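# Seat a blue 1x3 brick at brick 1's spot

## Task

Push a blue brick that is three studs long fully down onto the white plate's studs, at the place the reference picture 'shape' marks as brick 1, and leave the robot touching no brick at the end.

## Robot and tools

Robot: two arms, left_arm and right_arm, each ending in a five-finger hand. left_arm carries a left hand and sits on the +y side; right_arm carries a right hand on the -y side. Calibrated base poses in the scene frame: left_arm (-0.006, +0.362, 0) m, quat_wxyz (+1.000, 0, 0, +0.017); right_arm (-0.052, -0.335, 0) m, quat_wxyz (+1.000, 0, 0, -0.013). A camera stand is fixed behind the arms. Loose objects may occasionally get a small push from outside.

Scene frame: origin at table-top height, halfway between the nominal bases; +x points out over the table, +z up, +y toward left_arm. Arm names do not match image left/right. All reported positions (metres) and quaternions (wxyz) are in this frame and can be off by a few cm, more at long reach.

Hand point: a point fixed to the palm, 0.05 m in front of it and 0.15 m from the wrist face along the fingers. Its +z runs along straight fingers, +y out of the palm, +x across the palm away from the thumb on the right hand (toward the thumb on the left hand). Straight fingers extend 0.06-0.07 m past the point along +z and sit 0.06 m behind it along -y. A bracket on the little-finger side of the wrist protrudes and can collide. Arms track loosely: at rest the point often sits 1-3 cm (sometimes 5 cm) off the command, usually low, without any contact; some elbows sag under load. Orientation commands are clipped each step to within 40 degrees of the measured orientation.

Row format (used by execute_actions and move): 28 numbers, each in [-1, 1], always for both arms. Order: left dx, dy, dz, rx, ry, rz; left thumb_turn, thumb_bend, index, middle, ring, little; left force_limit, speed; then the same 14 for the right arm. The six pose numbers are an offset, not a pose: measured from that arm's Hand target at the start of the action or move, along scene axes, rotating about the Hand target position. Scale: 1.0 = 0.6 m of translation or 180 degrees; rx, ry, rz form one rotation vector. All six zero re-requests the current Hand target. Every row in a list counts from the same start, not from the row before.

Hand numbers are absolute targets, not offsets. thumb_turn -1 beside palm, +1 in front of palm; thumb_bend and each finger -1 straight, +1 curled. force_limit maps -1..+1 to about 0..10 N at the fingertip (0..15 N for the two thumb motors). speed rises from near zero at -1 to full at +0.48 and stays full to +1; full travel takes 0.49 s. For a gentle grip close at speed -0.94 or below. With the thumb in front of the palm, objects about 0.035-0.065 m thick (handles down to 0.025 m) can be grasped. A motor moves only when its target changes by at least 0.002; to hold a grip resend the same eight numbers. To leave a hand unchanged repeat its last executed eight numbers; if none have been sent yet, use hand_measured plus hand_force_limit and hand_speed. To squeeze harder, raise force_limit and send a target more closed than hand_measured.

Tools:
- execute_actions(actions, cameras): actions is a list of actions; each action is a list of 1-15 rows, one per 1/30 s step, the last row held for the remaining steps. An empty list returns camera images; otherwise name cameras to get images.
- move(target, speed, blend, blocking, cameras): straight-line path for each hand point toward one row or a list of up to 15 rows, all offsets from the same Hand targets. speed in m/s, 0.002-4.3, default 0.25 (turns up to twice that in rad/s); blend in m rounds corners of a list. Lasts at least 0.5 s, cut off at 10 s. It does not avoid obstacles or the other arm; avoid paths passing near an arm's own base. Faster moves hit harder and lag more.
- wait(seconds 0-10), stop() to brake a running move, zoom_image(camera, region [x0,y0,x1,y1] pixels, at most 504 square) on cam_head_left, cam_head_right or cam_high, show_instructions() for the reference pictures, finished_scene(scene=1) to end.

Results: robot state per arm, including end_effector_position/quat, Hand target (next offsets count from it), joint positions, velocities (may read within noise), torques (include arm weight; items 3 and 4 wrap at ±28 N m), motor temperatures, and hand_measured, hand_stopped_by (moving, target, force, stalled, fault), hand_load_n (positive when pushed open; near 0 after a lost grip). move adds a 'move:' line: done, off_target, moving, held or fault, plus limits such as paced or held. done means within 10 mm and 2 degrees; neither done nor off_target says anything about contact. A MOTOR HOT line appears near 85 °C; at 100 °C that arm drops for 30-60 s, so avoid long holds at full stretch or pressing against unreachable poses.

Avoid: dropping or releasing moving parts, fast impacts, hard shoves, excessive finger loads, any contact or squeeze between the two hands, and anything leaving the table. To stop pushing against something, command a target back beyond the current hand point. Finish with the brick seated and both hands clear of all bricks.

Each tool is called after "Request:" by a JSON object that holds its "api" and its "payload".

Reference images:

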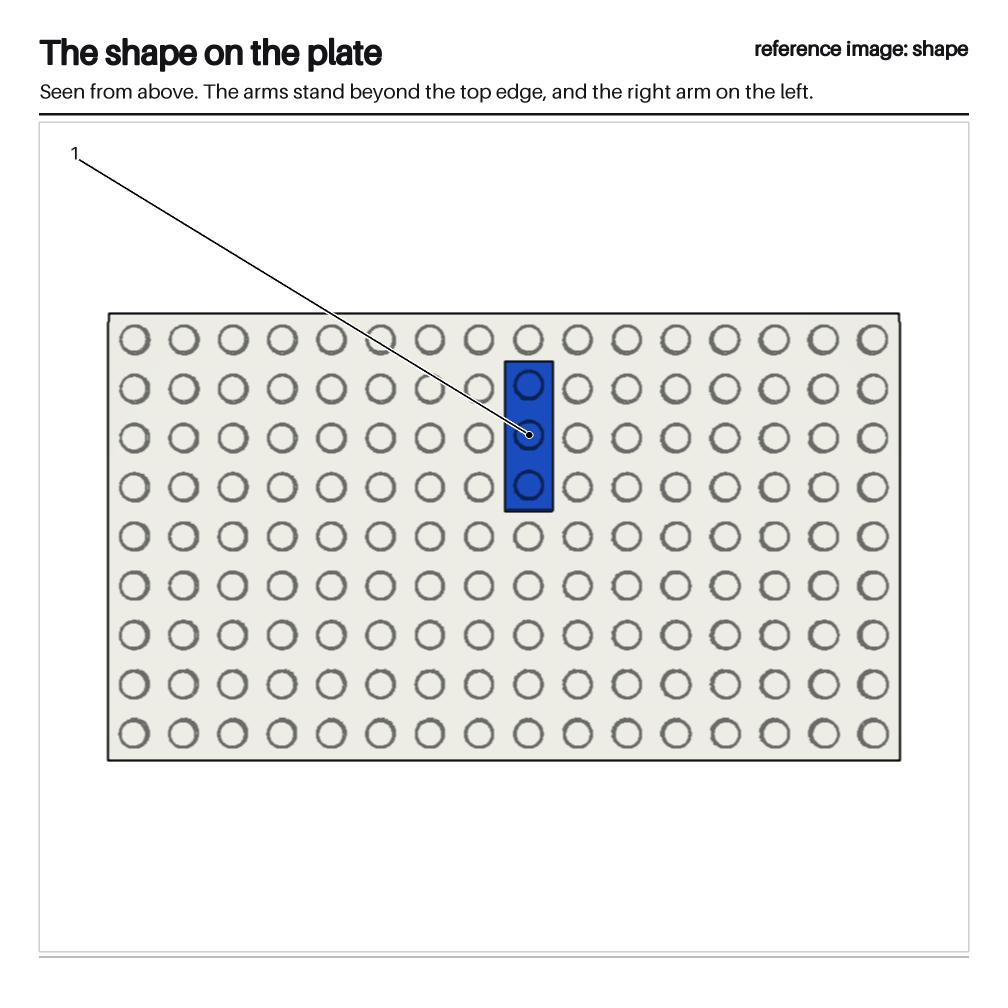

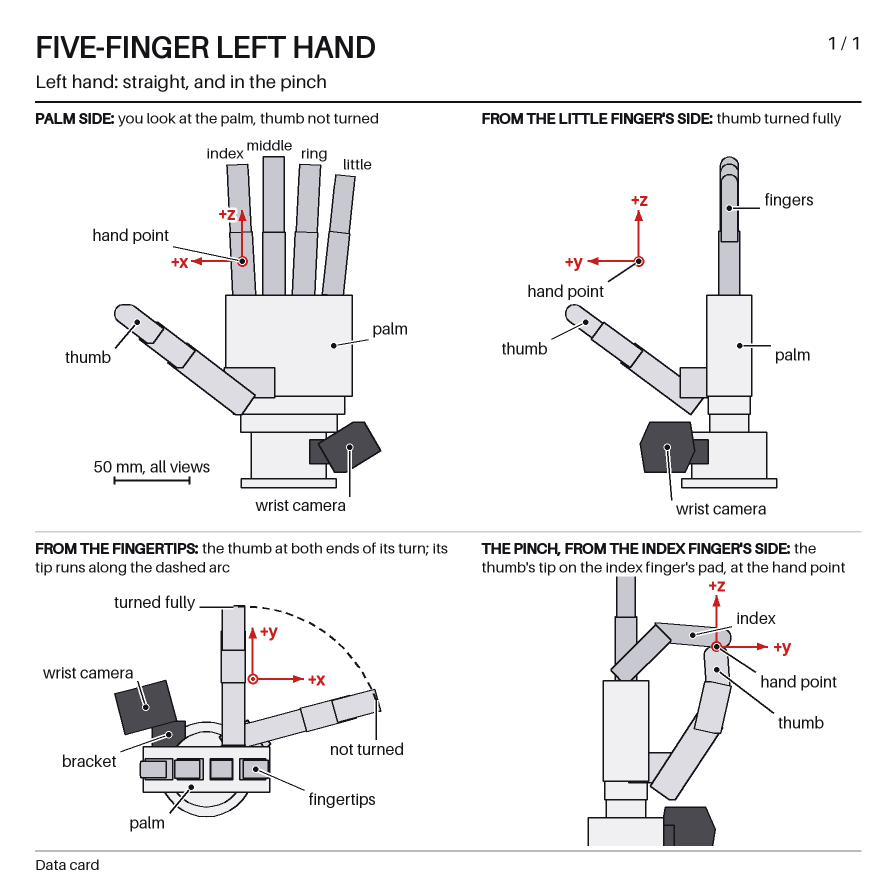

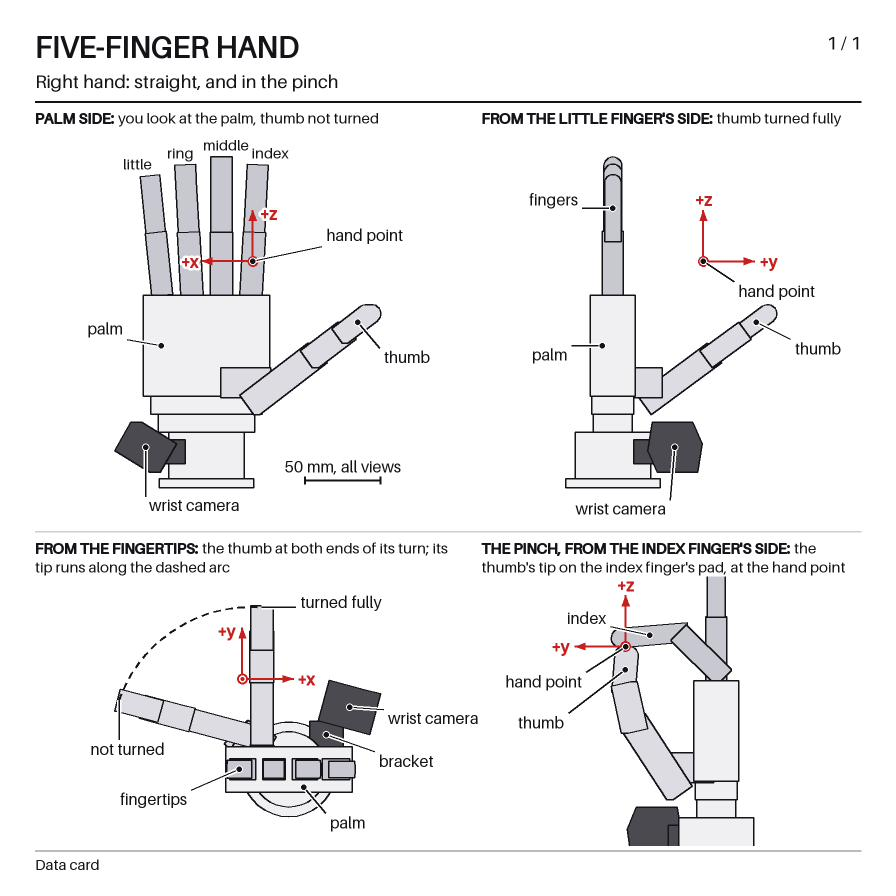

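## Session

Request:
{"api": "execute_actions", "payload": {"actions": []}}

Scene clock: 0.00 s.
left_arm: end_effector_position=(+0.2030, +0.5440, +0.1685) hand_measured=(-1.000, -1.000, -1.000, -1.000, -1.000, -1.000) hand_load_n=(+0.0, +0.0, +0.0, +0.0, +0.0, +0.0) hand_stopped_by=(target, target, target, target, target, target) hand_force_limit=0.00 hand_speed=-0.80 end_effector_quat_wxyz=(+0.043, -0.269, +0.802, +0.531) | right_arm: end_effector_position=(+0.5268, -0.2032, +0.2667) hand_measured=(-1.000, -1.000, -1.000, -1.000, -1.000, -1.000) hand_load_n=(+0.5, +0.0, +0.0, +0.0, +0.0, +0.0) hand_stopped_by=(target, target, target, target, target, target) hand_force_limit=0.00 hand_speed=-0.80 end_effector_quat_wxyz=(-0.177, +0.832, -0.460, +0.253)
Joint positions: left_arm=[-0.012 1.428 0.767 -1.337 -1.077 0.69] | right_arm=[0.262 1.624 1.673 -0.996 0.077 -0.35]
Joint velocities: within noise
Joint torques (N m): no reading
Motor temperatures (°C): left_arm=[30 32 30 30 28 31] | right_arm=[34 36 31 27 31 31]
Heat: left arm: hottest shoulder 32 °C; right arm: hottest shoulder 36 °C.
Hand target: left_arm +0.2098, +0.5442, +0.1726; +0.051, -0.274, +0.802, +0.529 | right_arm +0.5339, -0.2015, +0.2877; -0.191, +0.826, -0.458, +0.269

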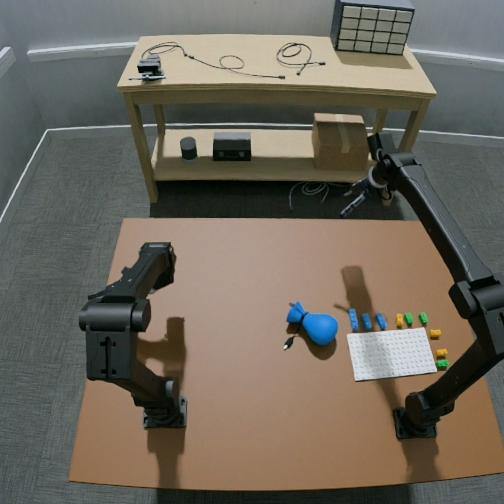

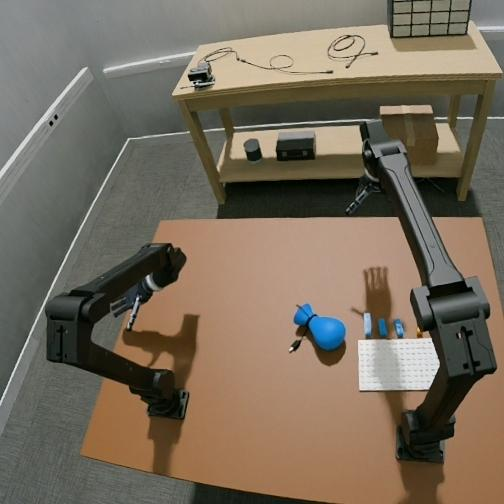

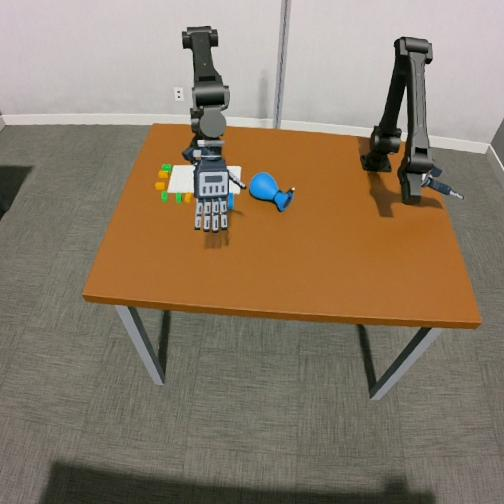

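Request:
{"api": "zoom_image", "payload": {"camera": "cam_head_left", "region": [270, 270, 470, 400]}}

Request:
{"api": "zoom_image", "payload": {"camera": "cam_high", "region": [140, 150, 310, 250]}}

Request:
{"api": "zoom_image", "payload": {"camera": "cam_head_right", "region": [280, 280, 480, 410]}}

Scaled by 2.520.

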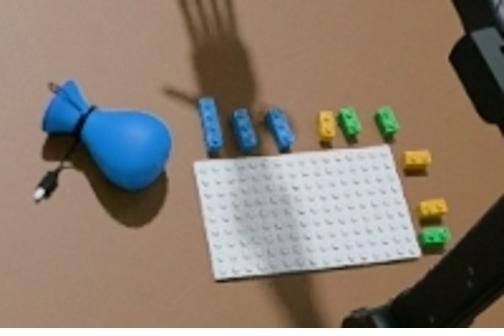

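Scaled by 2.965.

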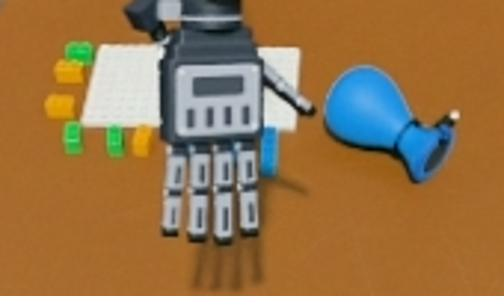

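Scaled by 2.520.

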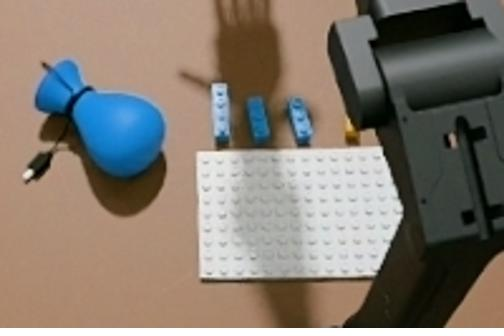

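Request:
{"api": "move", "payload": {"target": [0,0,0,0,0,0,-1,-1,-1,-1,-1,-1,0,-0.8, -0.22,-0.66,0.03,0,0,-0.24,-1,-1,-1,-1,-1,-1,0,-0.8], "cameras": ["all"]}}

Scene clock: 49.20 s.
left_arm: end_effector_position=(+0.2030, +0.5440, +0.1685) hand_measured=(-1.000, -1.000, -1.000, -1.000, -1.000, -1.000) hand_load_n=(+0.0, +0.0, +0.0, +0.0, +0.0, +0.0) hand_stopped_by=(target, target, target, target, target, target) hand_force_limit=0.00 hand_speed=-0.80 end_effector_quat_wxyz=(+0.043, -0.269, +0.802, +0.531) | right_arm: end_effector_position=(+0.3954, -0.5902, +0.2880) hand_measured=(-1.000, -1.000, -1.000, -1.000, -1.000, -1.000) hand_load_n=(+0.0, +0.0, +0.0, +0.0, +0.0, +0.0) hand_stopped_by=(target, target, target, target, target, target) hand_force_limit=0.00 hand_speed=-0.80 end_effector_quat_wxyz=(+0.076, -0.600, +0.735, -0.307)
Joint positions: left_arm=[-0.012 1.428 0.767 -1.337 -1.077 0.69] | right_arm=[-0.479 1.408 1.482 -1.005 0.084 -0.331]
Joint torques (N m): left_arm=[-0.79 -8.06 7.34 -0.34 -0.66 -0.05] | right_arm=[0.5 -10.87 14 1.51 -0.1 -0.21]
Motor temperatures (°C): left_arm=[30 32 34 29 28 30] | right_arm=[33 37 37 28 30 30]
Heat: left arm: hottest elbow 34 °C; right arm: hottest shoulder 37 °C.
Hand target: left_arm +0.2098, +0.5442, +0.1726; +0.051, -0.274, +0.802, +0.529 | right_arm +0.4020, -0.5974, +0.3055; +0.079, -0.599, +0.729, -0.321
Off the commanded pose: left_arm 0.008 m, 1 deg | right_arm 0.020 m, 2 deg.
move: off_target (right_arm)

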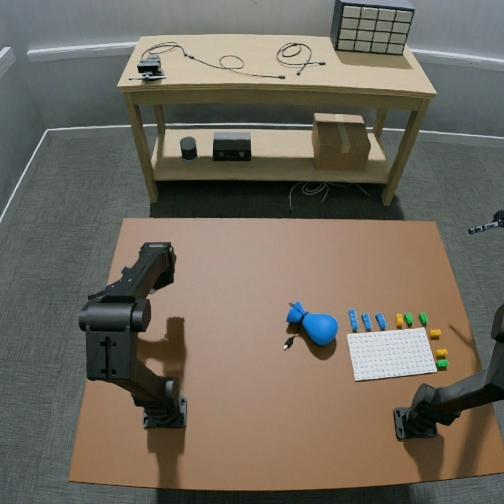

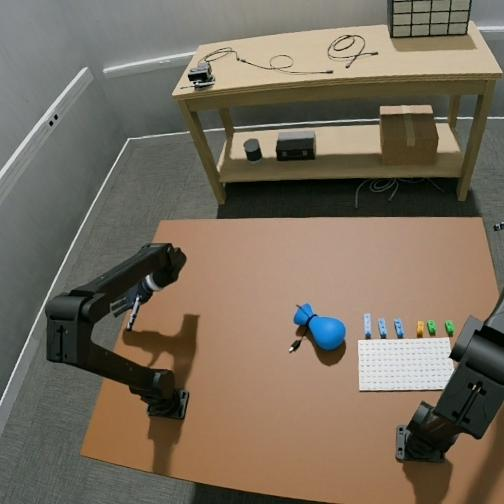

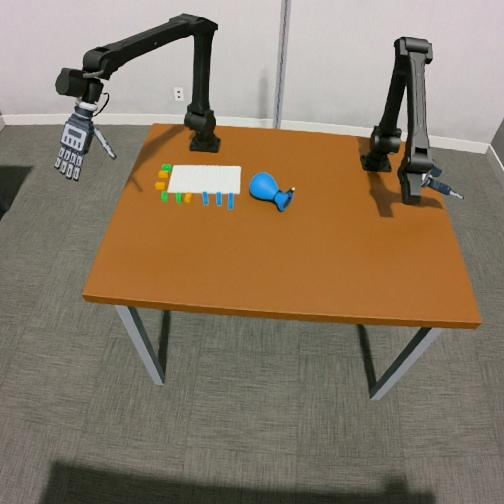

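Request:
{"api": "zoom_image", "payload": {"camera": "cam_head_left", "region": [335, 295, 455, 390]}}

Request:
{"api": "zoom_image", "payload": {"camera": "cam_head_right", "region": [350, 300, 465, 400]}}

Request:
{"api": "zoom_image", "payload": {"camera": "cam_high", "region": [150, 155, 250, 220]}}

Scaled by 4.200.

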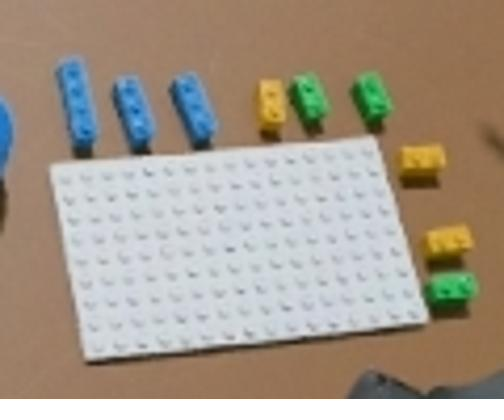

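Scaled by 4.383.

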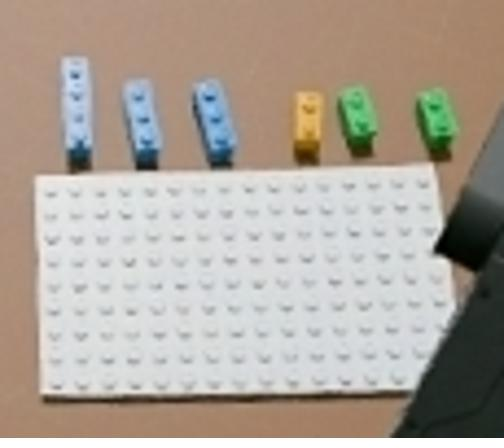

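Scaled by 5.040.

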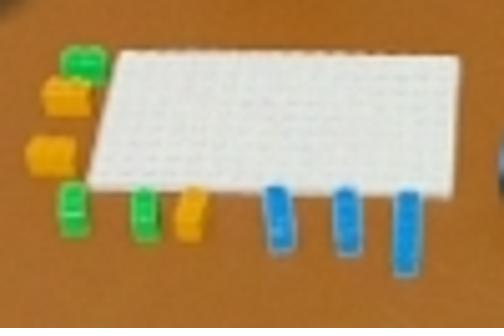

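Request:
{"api": "move", "payload": {"target": [0.284,-0.407,0.212,-0.379,-0.427,0.155,1,-1,0,0,-1,-1,0,0, 0,0,0,0,0,0,-1,-1,-1,-1,-1,-1,0,-0.8], "speed": 0.4, "cameras": ["all"]}}

Scene clock: 391.70 s.
left_arm: end_effector_position=(+0.3769, +0.3054, +0.2951) hand_measured=(+1.000, -1.000, +0.000, +0.000, -1.000, -1.000) hand_load_n=(+0.0, +0.0, +0.0, +0.0, +0.0, +0.0) hand_stopped_by=(target, target, target, target, target, target) hand_force_limit=0.00 hand_speed=0.00 end_effector_quat_wxyz=(-0.236, +0.667, -0.668, +0.231) | right_arm: end_effector_position=(+0.3954, -0.5902, +0.2880) hand_measured=(-1.000, -1.000, -1.000, -1.000, -1.000, -1.000) hand_load_n=(+0.0, +0.0, +0.0, +0.0, +0.0, +0.0) hand_stopped_by=(target, target, target, target, target, target) hand_force_limit=0.00 hand_speed=-0.80 end_effector_quat_wxyz=(+0.076, -0.600, +0.735, -0.307)
Joint positions: left_arm=[-0.121 1.031 1.169 -1.037 -0.061 -0.064] | right_arm=[-0.479 1.408 1.482 -1.005 0.084 -0.331]
Joint velocities: left_arm=[-0.005 -0.015 0.007 -0.022 -0.139 -0.183] | right_arm=[within noise]
Joint torques (N m): left_arm=[-1.85 -6.24 8.79 2.47 -0.11 -0.16] | right_arm=[-0.21 -11.52 14.02 1.58 -0.11 -0.23]
Motor temperatures (°C): left_arm=[30 32 37 28 29 28] | right_arm=[30 35 46 27 29 28]
Heat: left arm: hottest elbow 37 °C; right arm: hottest elbow 46 °C.
Hand target: left_arm +0.3802, +0.3001, +0.2996; -0.242, +0.665, -0.664, +0.242 | right_arm +0.4020, -0.5974, +0.3055; +0.079, -0.599, +0.729, -0.321
Off the commanded pose: left_arm 0.008 m, 2 deg | right_arm 0.020 m, 2 deg.
move: off_target (right_arm)

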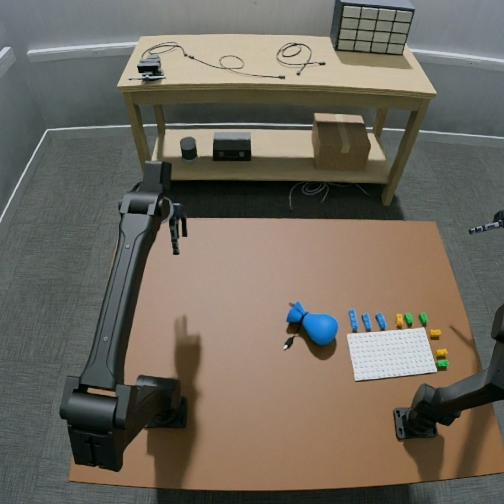

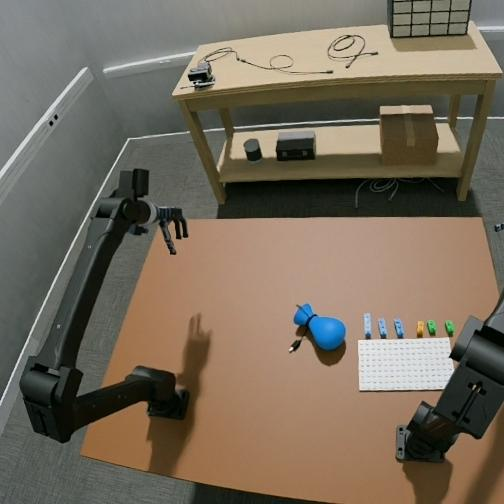

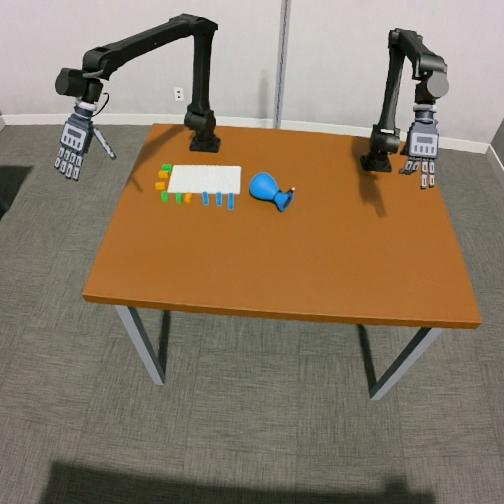

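Request:
{"api": "move", "payload": {"target": [[0.0663,-0.467,-0.049,-0.029,-0.0345,-0.224,1,-1,0,0,-1,-1,0,0, 0,0,0,0,0,0,-1,-1,-1,-1,-1,-1,0,-0.8],[-0.2387,-0.917,-0.216,-0.0585,-0.069,-0.4476,1,-1,0,0,-1,-1,0,0, 0,0,0,0,0,0,-1,-1,-1,-1,-1,-1,0,-0.8]], "speed": 0.4, "blend": 0.08, "cameras": ["all"]}}

Scene clock: 417.93 s.
left_arm: end_effector_position=(+0.2216, -0.2261, +0.1444) hand_measured=(+1.000, -1.000, +0.000, +0.000, -1.000, -1.000) hand_load_n=(+0.0, +0.0, +0.0, +0.0, +0.0, +0.0) hand_stopped_by=(target, target, target, target, target, target) hand_force_limit=0.00 hand_speed=0.00 end_effector_quat_wxyz=(+0.022, -0.080, +0.898, -0.432) | right_arm: end_effector_position=(+0.3954, -0.5902, +0.2880) hand_measured=(-1.000, -1.000, -1.000, -1.000, -1.000, -1.000) hand_load_n=(-0.5, +0.0, +0.0, -0.5, +0.0, +0.0) hand_stopped_by=(target, target, target, target, target, target) hand_force_limit=0.00 hand_speed=-0.80 end_effector_quat_wxyz=(+0.076, -0.600, +0.735, -0.307)
Joint positions: left_arm=[-1.125 1.648 1.264 -0.321 0.263 0.18] | right_arm=[-0.479 1.408 1.482 -1.005 0.084 -0.331]
Joint torques (N m): left_arm=[-0.5 -13.98 12.98 2.77 0.2 0.01] | right_arm=[0.38 -11.34 14.08 1.54 -0.08 -0.22]
Heat: left arm: hottest elbow 36 °C; right arm: hottest elbow 46 °C.
Hand target: left_arm +0.2370, -0.2501, +0.1699; +0.037, -0.069, +0.884, -0.461 | right_arm +0.4020, -0.5974, +0.3055; +0.079, -0.599, +0.729, -0.321
Off the commanded pose: left_arm 0.038 m, 4 deg | right_arm 0.020 m, 2 deg.
move: off_target (left_arm, right_arm)

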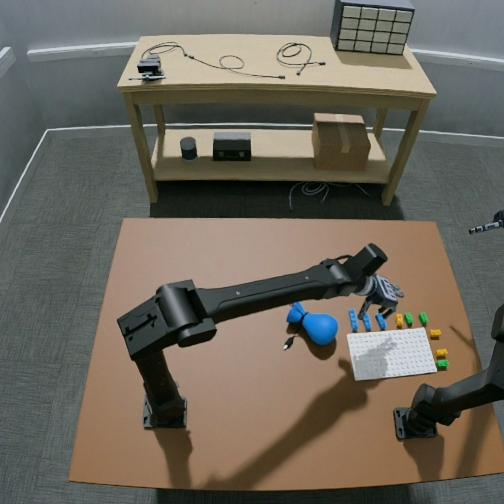

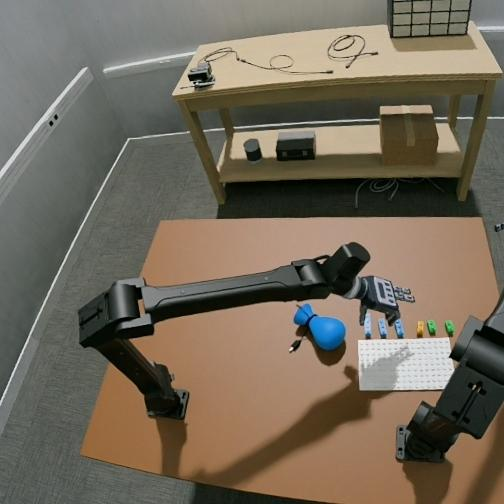

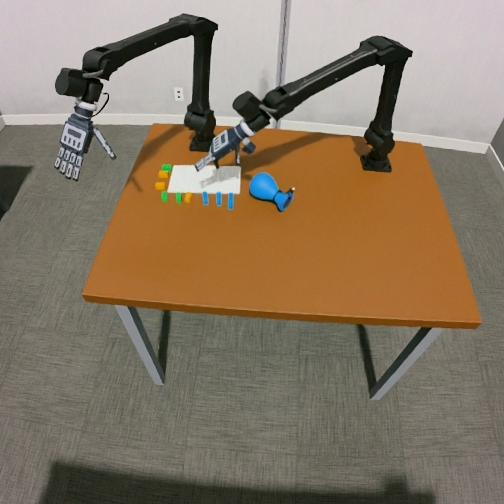

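Request:
{"api": "zoom_image", "payload": {"camera": "cam_head_right", "region": [340, 250, 470, 400]}}

Request:
{"api": "zoom_image", "payload": {"camera": "cam_head_left", "region": [330, 250, 460, 390]}}

Request:
{"api": "zoom_image", "payload": {"camera": "cam_high", "region": [150, 130, 260, 220]}}

Scaled by 3.360.

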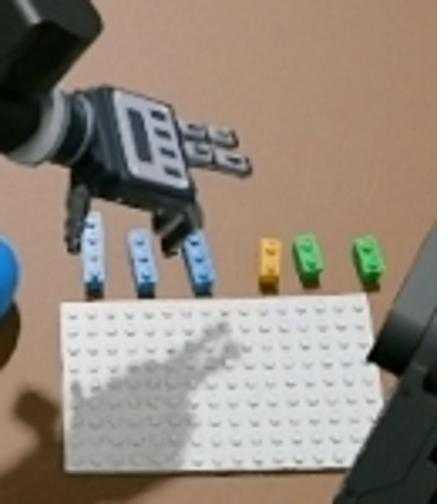

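Scaled by 3.600.

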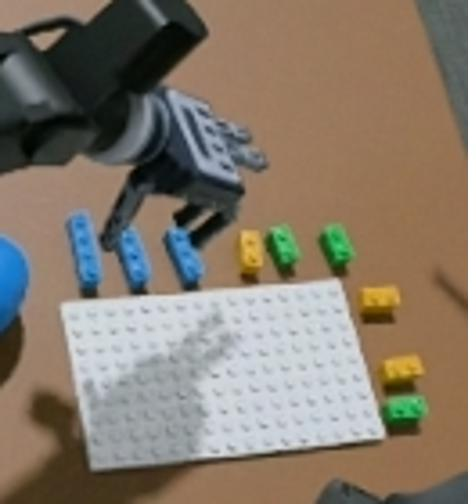

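Scaled by 4.582.

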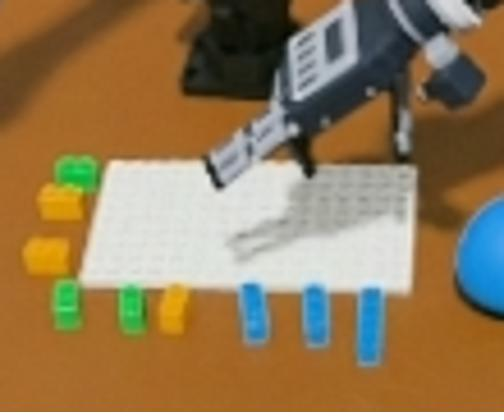

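Request:
{"api": "move", "payload": {"target": [0.0517,-0.0857,-0.1073,-0.0192,-0.003,0.0056,1,-0.6,0.05,0.05,-1,-1,0,0, 0,0,0,0,0,0,-1,-1,-1,-1,-1,-1,0,-0.8], "speed": 0.2, "cameras": ["all"]}}

Request:
{"api": "zoom_image", "payload": {"camera": "cam_head_left", "region": [340, 270, 440, 370]}}

Request:
{"api": "zoom_image", "payload": {"camera": "cam_head_right", "region": [350, 270, 450, 370]}}

Scene clock: 440.77 s.
left_arm: end_effector_position=(+0.2485, -0.2788, +0.0766) hand_measured=(+1.000, -0.600, +0.050, +0.050, -1.000, -1.000) hand_load_n=(+0.0, +0.0, +0.0, +0.0, +0.0, +0.0) hand_stopped_by=(target, target, target, target, target, target) hand_force_limit=0.00 hand_speed=0.00 end_effector_quat_wxyz=(+0.031, -0.073, +0.886, -0.457) | right_arm: end_effector_position=(+0.3954, -0.5902, +0.2880) hand_measured=(-1.000, -1.000, -1.000, -1.000, -1.000, -1.000) hand_load_n=(+0.0, +0.0, +0.0, +0.0, +0.0, +0.0) hand_stopped_by=(target, target, target, target, target, target) hand_force_limit=0.00 hand_speed=-0.80 end_effector_quat_wxyz=(+0.076, -0.600, +0.735, -0.307)
Joint positions: left_arm=[-1.125 1.847 1.315 -0.113 0.268 0.181] | right_arm=[-0.479 1.408 1.482 -1.005 0.084 -0.331]
Joint torques (N m): left_arm=[0.32 -17.26 12.33 2.77 0.23 -0.15] | right_arm=[0.38 -11.22 14.02 1.62 -0.11 -0.25]
Heat: left arm: hottest elbow 39 °C; right arm: hottest elbow 46 °C.
Hand target: left_arm +0.2681, -0.3016, +0.1058; +0.043, -0.076, +0.869, -0.487 | right_arm +0.4020, -0.5974, +0.3055; +0.079, -0.599, +0.729, -0.321
Off the commanded pose: left_arm 0.042 m, 4 deg | right_arm 0.020 m, 2 deg.
move: off_target (left_arm, right_arm)

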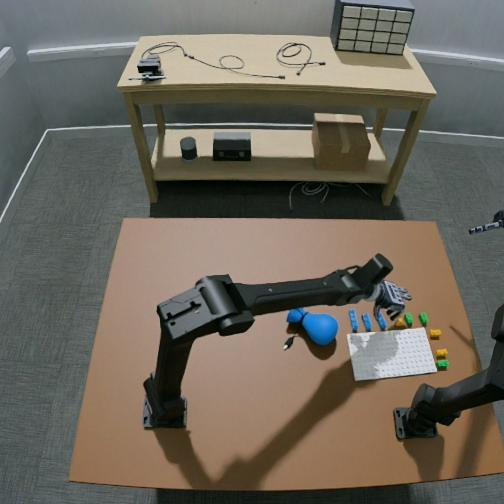

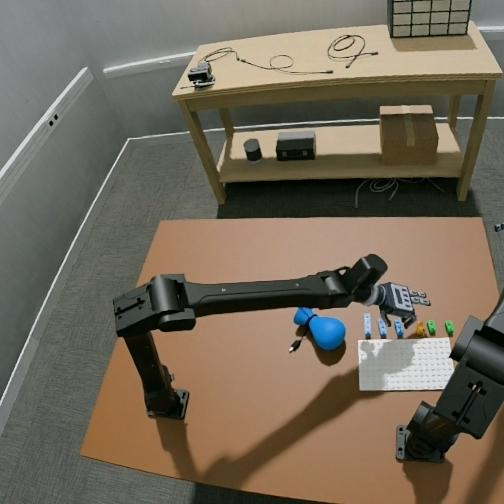

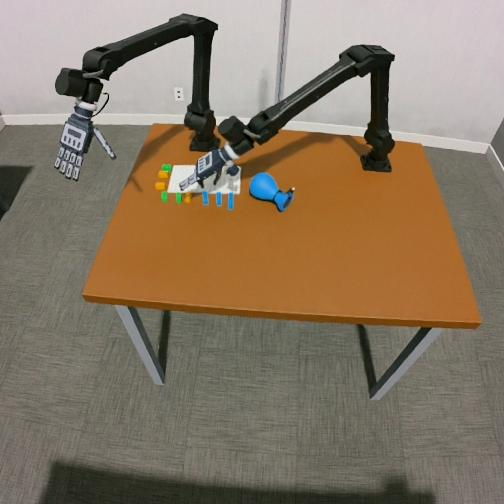

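Scaled by 5.040.

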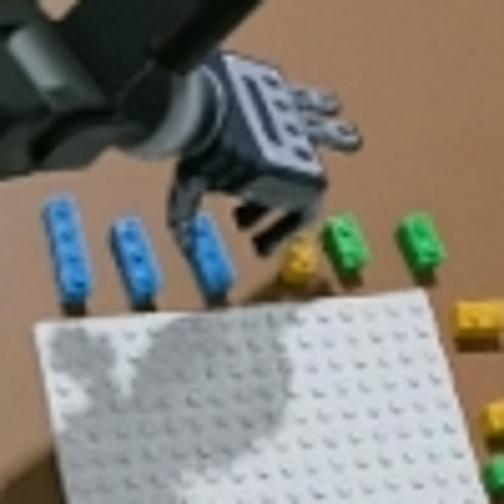

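Scaled by 5.040.

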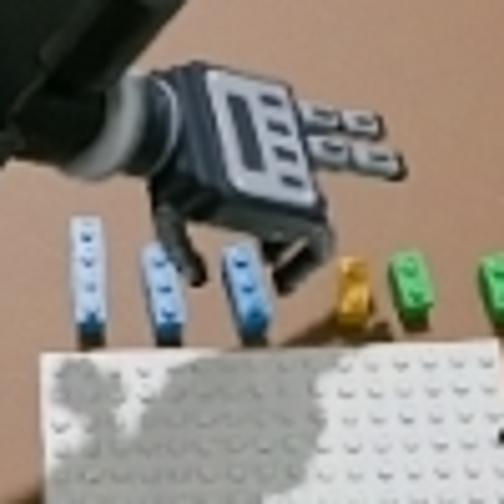

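Request:
{"api": "move", "payload": {"target": [0,-0.0083,-0.0527,0,0,0,1,-0.6,0.05,0.05,-1,-1,0,0, 0,0,0,0,0,0,-1,-1,-1,-1,-1,-1,0,-0.8], "speed": 0.1, "cameras": ["all"]}}

Request:
{"api": "zoom_image", "payload": {"camera": "cam_head_left", "region": [350, 280, 430, 360]}}

Request:
{"api": "zoom_image", "payload": {"camera": "cam_head_right", "region": [360, 280, 440, 360]}}

Request:
{"api": "zoom_image", "payload": {"camera": "cam_high", "region": [160, 150, 250, 220]}}

Scene clock: 480.37 s.
left_arm: end_effector_position=(+0.2531, -0.2879, +0.0543) hand_measured=(+1.000, -0.600, +0.050, +0.050, -1.000, -1.000) hand_load_n=(+0.0, +0.0, +0.0, +0.0, +0.0, +0.0) hand_stopped_by=(target, target, target, target, target, target) hand_force_limit=0.00 hand_speed=0.00 end_effector_quat_wxyz=(+0.033, -0.073, +0.882, -0.464) | right_arm: end_effector_position=(+0.3954, -0.5902, +0.2880) hand_measured=(-1.000, -1.000, -1.000, -1.000, -1.000, -1.000) hand_load_n=(+0.0, +0.0, +0.0, +0.0, +0.0, +0.0) hand_stopped_by=(target, target, target, target, target, target) hand_force_limit=0.00 hand_speed=-0.80 end_effector_quat_wxyz=(+0.076, -0.600, +0.735, -0.307)
Joint positions: left_arm=[-1.125 1.897 1.315 -0.047 0.268 0.18] | right_arm=[-0.479 1.408 1.482 -1.005 0.084 -0.331]
Joint torques (N m): left_arm=[-0.03 -17.26 11.12 2.85 0.11 -0.16] | right_arm=[0.38 -11.28 14 1.55 -0.1 -0.23]
Motor temperatures (°C): left_arm=[30 35 42 29 27 27] | right_arm=[30 35 47 27 29 28]
Heat: left arm: hottest elbow 42 °C; right arm: hottest elbow 47 °C.
Hand target: left_arm +0.2680, -0.3065, +0.0740; +0.043, -0.076, +0.869, -0.487 | right_arm +0.4020, -0.5974, +0.3055; +0.079, -0.599, +0.729, -0.321
Off the commanded pose: left_arm 0.031 m, 3 deg | right_arm 0.020 m, 2 deg.
move: off_target (left_arm, right_arm)

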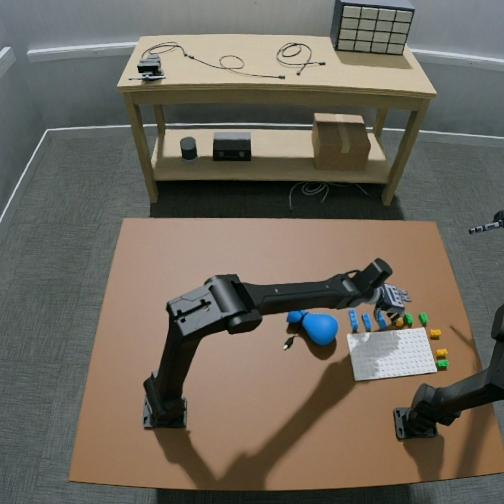

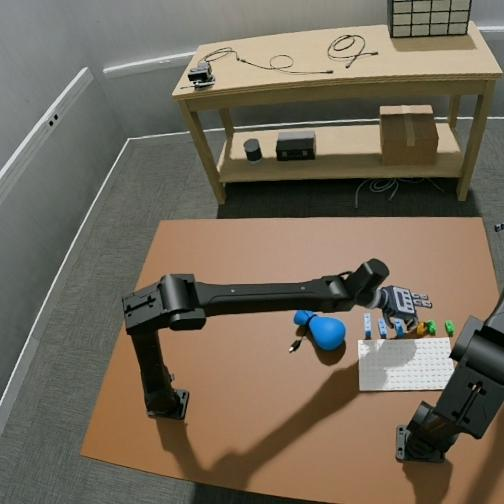

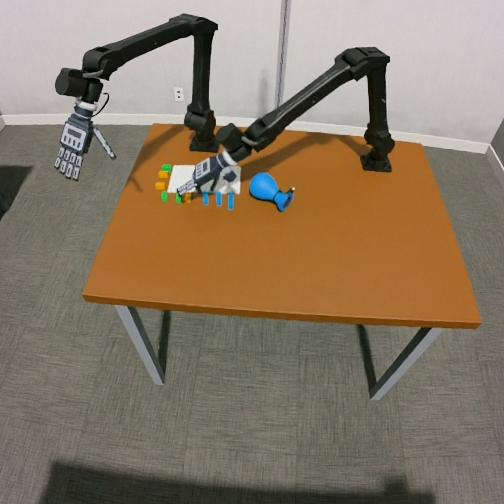

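Scaled by 6.300.

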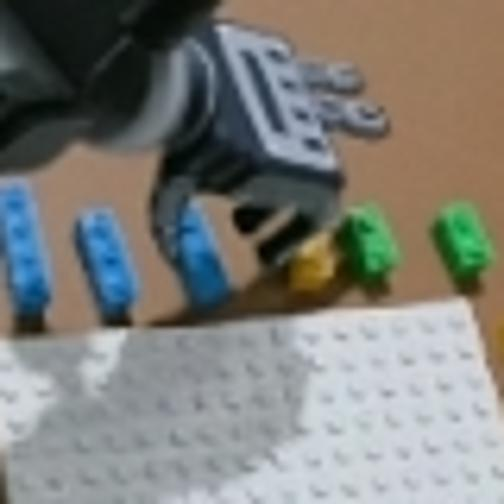

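Scaled by 6.300.

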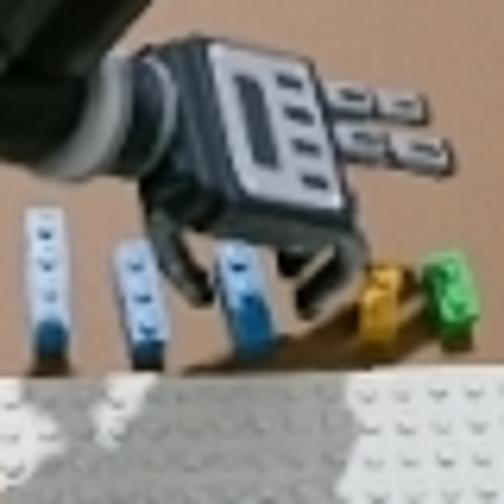

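Scaled by 5.600.

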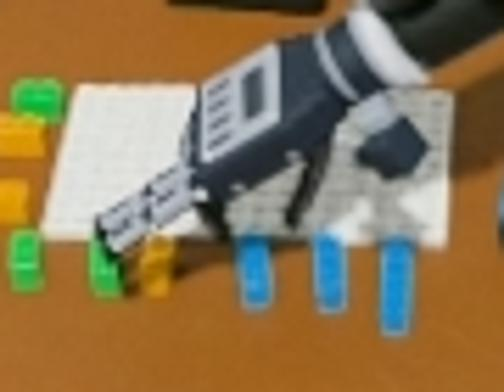

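Request:
{"api": "move", "payload": {"target": [0.005,0.015,-0.05,0,0,0,1,-0.6,0.05,0.05,-1,-1,0,0, 0,0,0,0,0,0,-1,-1,-1,-1,-1,-1,0,-0.8], "speed": 0.1, "cameras": ["all"]}}

Request:
{"api": "zoom_image", "payload": {"camera": "cam_head_left", "region": [350, 280, 430, 360]}}

Request:
{"api": "zoom_image", "payload": {"camera": "cam_head_right", "region": [360, 280, 440, 360]}}

Request:
{"api": "zoom_image", "payload": {"camera": "cam_high", "region": [160, 150, 250, 220]}}

Scene clock: 498.80 s.
left_arm: end_effector_position=(+0.2626, -0.2971, +0.0483) hand_measured=(+1.000, -0.600, +0.050, +0.050, -1.000, -1.000) hand_load_n=(-0.5, +0.0, +0.0, +0.0, +0.0, +0.0) hand_stopped_by=(target, target, target, target, target, target) hand_force_limit=0.00 hand_speed=0.00 end_effector_quat_wxyz=(+0.041, -0.070, +0.872, -0.483) | right_arm: end_effector_position=(+0.3954, -0.5902, +0.2880) hand_measured=(-1.000, -1.000, -1.000, -1.000, -1.000, -1.000) hand_load_n=(+0.0, +0.0, +0.0, +0.0, +0.0, +0.0) hand_stopped_by=(target, target, target, target, target, target) hand_force_limit=0.00 hand_speed=-0.80 end_effector_quat_wxyz=(+0.076, -0.600, +0.735, -0.307)
Joint positions: left_arm=[-1.118 1.925 1.315 0.026 0.273 0.18] | right_arm=[-0.479 1.408 1.482 -1.005 0.084 -0.331]
Joint torques (N m): left_arm=[0.21 -17.32 7.98 2.91 0.24 -0.11] | right_arm=[0.03 -11.11 14.17 1.62 -0.1 -0.24]
Heat: left arm: hottest elbow 42 °C; right arm: hottest elbow 47 °C.
Hand target: left_arm +0.2712, -0.2975, +0.0439; +0.043, -0.076, +0.869, -0.487 | right_arm +0.4020, -0.5974, +0.3055; +0.079, -0.599, +0.729, -0.321
Off the commanded pose: left_arm 0.009 m, 1 deg | right_arm 0.020 m, 2 deg.
move: off_target (right_arm)

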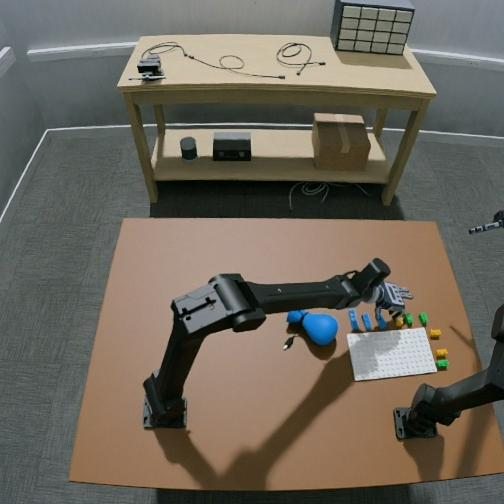

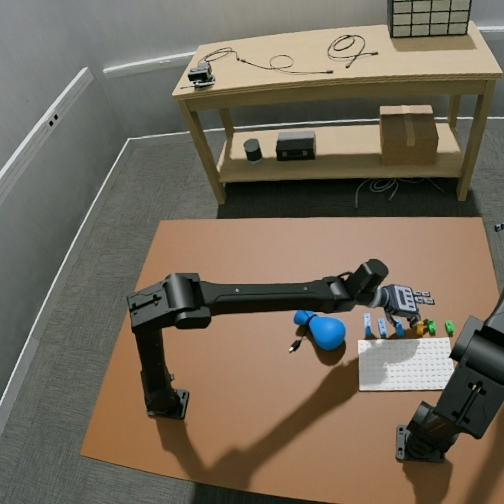

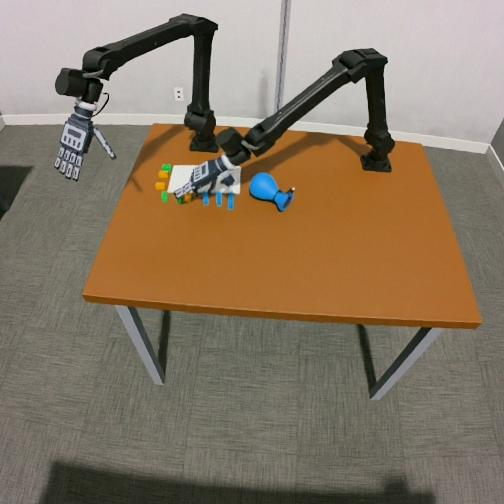

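Scaled by 6.300.

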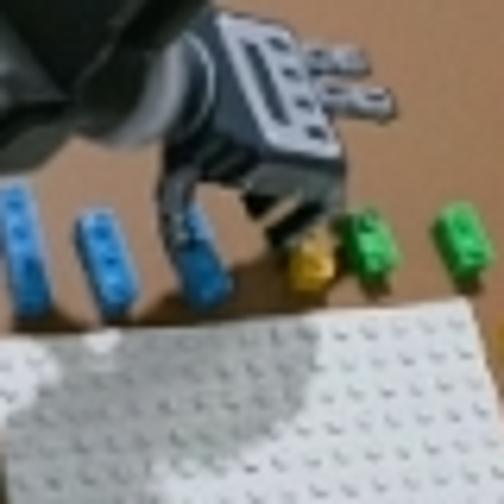

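Scaled by 6.300.

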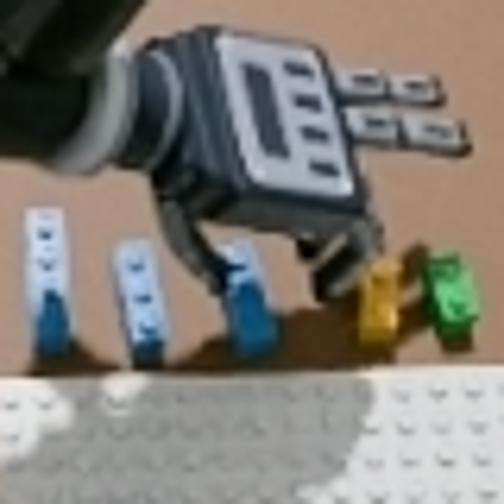

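Scaled by 5.600.

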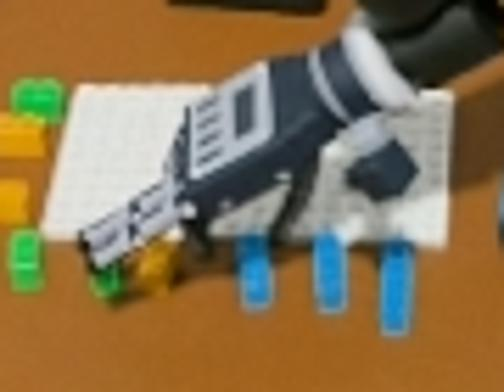

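Request:
{"api": "move", "payload": {"target": [-0.007,0.0217,-0.02,0,0,0,1,-0.6,0.05,0.05,-1,-1,0,0, 0,0,0,0,0,0,-1,-1,-1,-1,-1,-1,0,-0.8], "speed": 0.1}}

Scene clock: 509.60 s.
left_arm: end_effector_position=(+0.2580, -0.2848, +0.0314) hand_measured=(+1.000, -0.600, +0.050, +0.050, -1.000, -1.000) hand_load_n=(+0.0, +0.0, +0.0, +0.0, +0.0, +0.0) hand_stopped_by=(target, target, target, target, target, target) hand_force_limit=0.00 hand_speed=0.00 end_effector_quat_wxyz=(+0.039, -0.071, +0.873, -0.480) | right_arm: end_effector_position=(+0.3954, -0.5902, +0.2880) hand_measured=(-1.000, -1.000, -1.000, -1.000, -1.000, -1.000) hand_load_n=(+0.0, -0.5, +0.0, +0.0, +0.0, +0.0) hand_stopped_by=(target, target, target, target, target, target) hand_force_limit=0.00 hand_speed=-0.80 end_effector_quat_wxyz=(+0.076, -0.600, +0.735, -0.307)
Joint positions: left_arm=[-1.114 1.925 1.264 0.071 0.277 0.18] | right_arm=[-0.479 1.408 1.482 -1.005 0.084 -0.331]
Joint torques (N m): left_arm=[0.38 -17.79 7.56 2.86 0.24 -0.08] | right_arm=[0.21 -11.16 13.98 1.39 -0.11 -0.21]
Heat: left arm: hottest elbow 41 °C; right arm: hottest elbow 47 °C.
Hand target: left_arm +0.2668, -0.2846, +0.0320; +0.043, -0.076, +0.869, -0.487 | right_arm +0.4020, -0.5974, +0.3055; +0.079, -0.599, +0.729, -0.321
Off the commanded pose: left_arm 0.009 m, 1 deg | right_arm 0.020 m, 2 deg.
move: off_target (right_arm)

Request:
{"api": "wait", "payload": {"seconds": 0, "cameras": ["all"]}}

Request:
{"api": "zoom_image", "payload": {"camera": "cam_head_left", "region": [355, 290, 415, 350]}}

Request:
{"api": "zoom_image", "payload": {"camera": "cam_head_right", "region": [370, 290, 430, 350]}}

Request:
{"api": "zoom_image", "payload": {"camera": "cam_high", "region": [175, 165, 245, 215]}}

Scene clock: 512.83 s.
left_arm: end_effector_position=(+0.2580, -0.2848, +0.0314) hand_measured=(+1.000, -0.600, +0.050, +0.050, -1.000, -1.000) hand_load_n=(+0.0, +0.0, +0.0, +0.0, +0.0, +0.0) hand_stopped_by=(target, target, target, target, target, target) hand_force_limit=0.00 hand_speed=0.00 end_effector_quat_wxyz=(+0.039, -0.071, +0.873, -0.480) | right_arm: end_effector_position=(+0.3954, -0.5902, +0.2880) hand_measured=(-1.000, -1.000, -1.000, -1.000, -1.000, -1.000) hand_load_n=(+0.0, +0.0, -0.5, +0.0, +0.0, +0.0) hand_stopped_by=(target, target, target, target, target, target) hand_force_limit=0.00 hand_speed=-0.80 end_effector_quat_wxyz=(+0.076, -0.600, +0.735, -0.307)
Joint positions: left_arm=[-1.114 1.925 1.264 0.071 0.277 0.18] | right_arm=[-0.479 1.408 1.482 -1.005 0.084 -0.331]
Joint torques (N m): left_arm=[0.38 -17.79 7.56 2.89 0.24 -0.08] | right_arm=[0.03 -11.34 14.01 1.44 -0.11 -0.26]
Heat: left arm: hottest elbow 41 °C; right arm: hottest elbow 47 °C.
Hand target: left_arm +0.2668, -0.2846, +0.0320; +0.043, -0.076, +0.869, -0.487 | right_arm +0.4020, -0.5974, +0.3055; +0.079, -0.599, +0.729, -0.321
Off the commanded pose: left_arm 0.009 m, 1 deg | right_arm 0.020 m, 2 deg.

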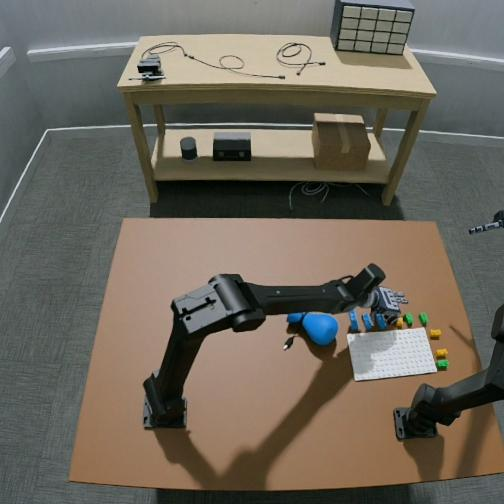

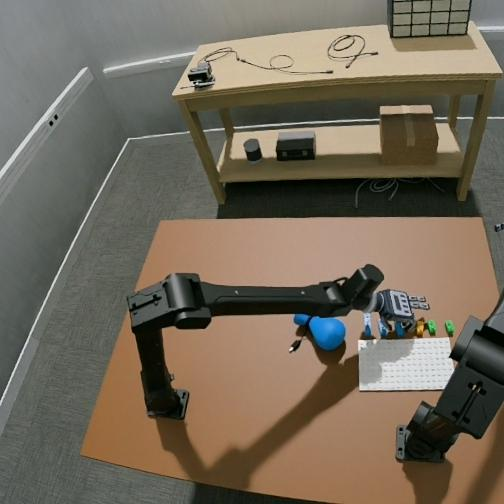

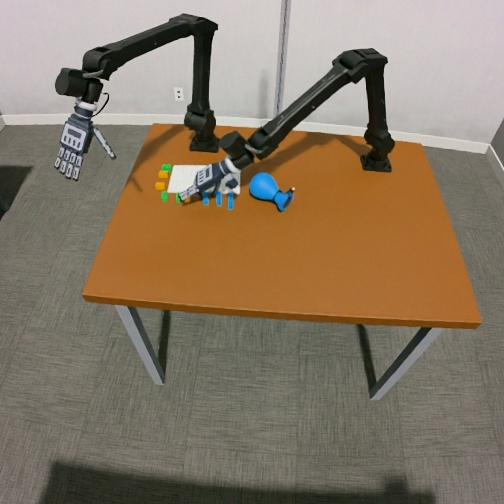

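Scaled by 8.400.

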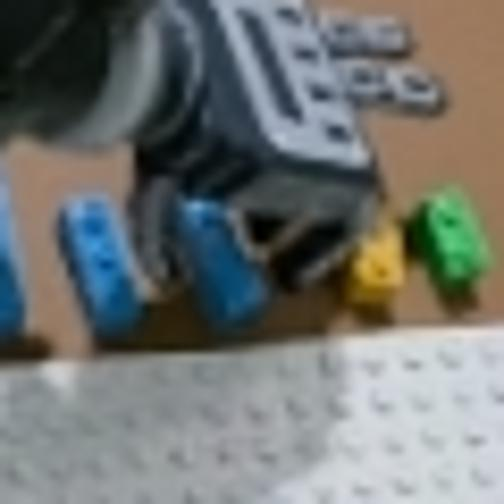

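Scaled by 8.400.

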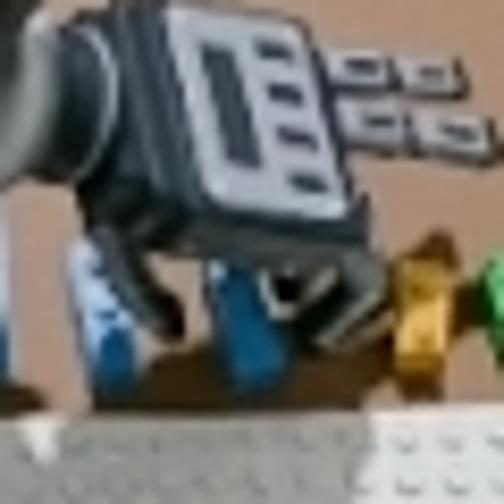

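Scaled by 7.200.

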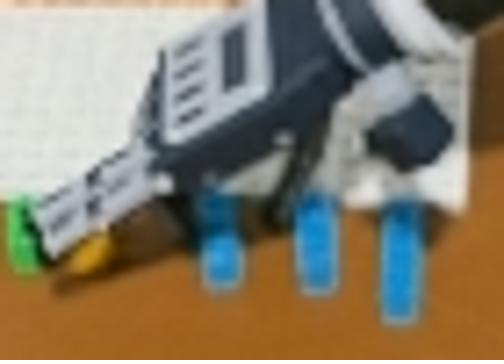

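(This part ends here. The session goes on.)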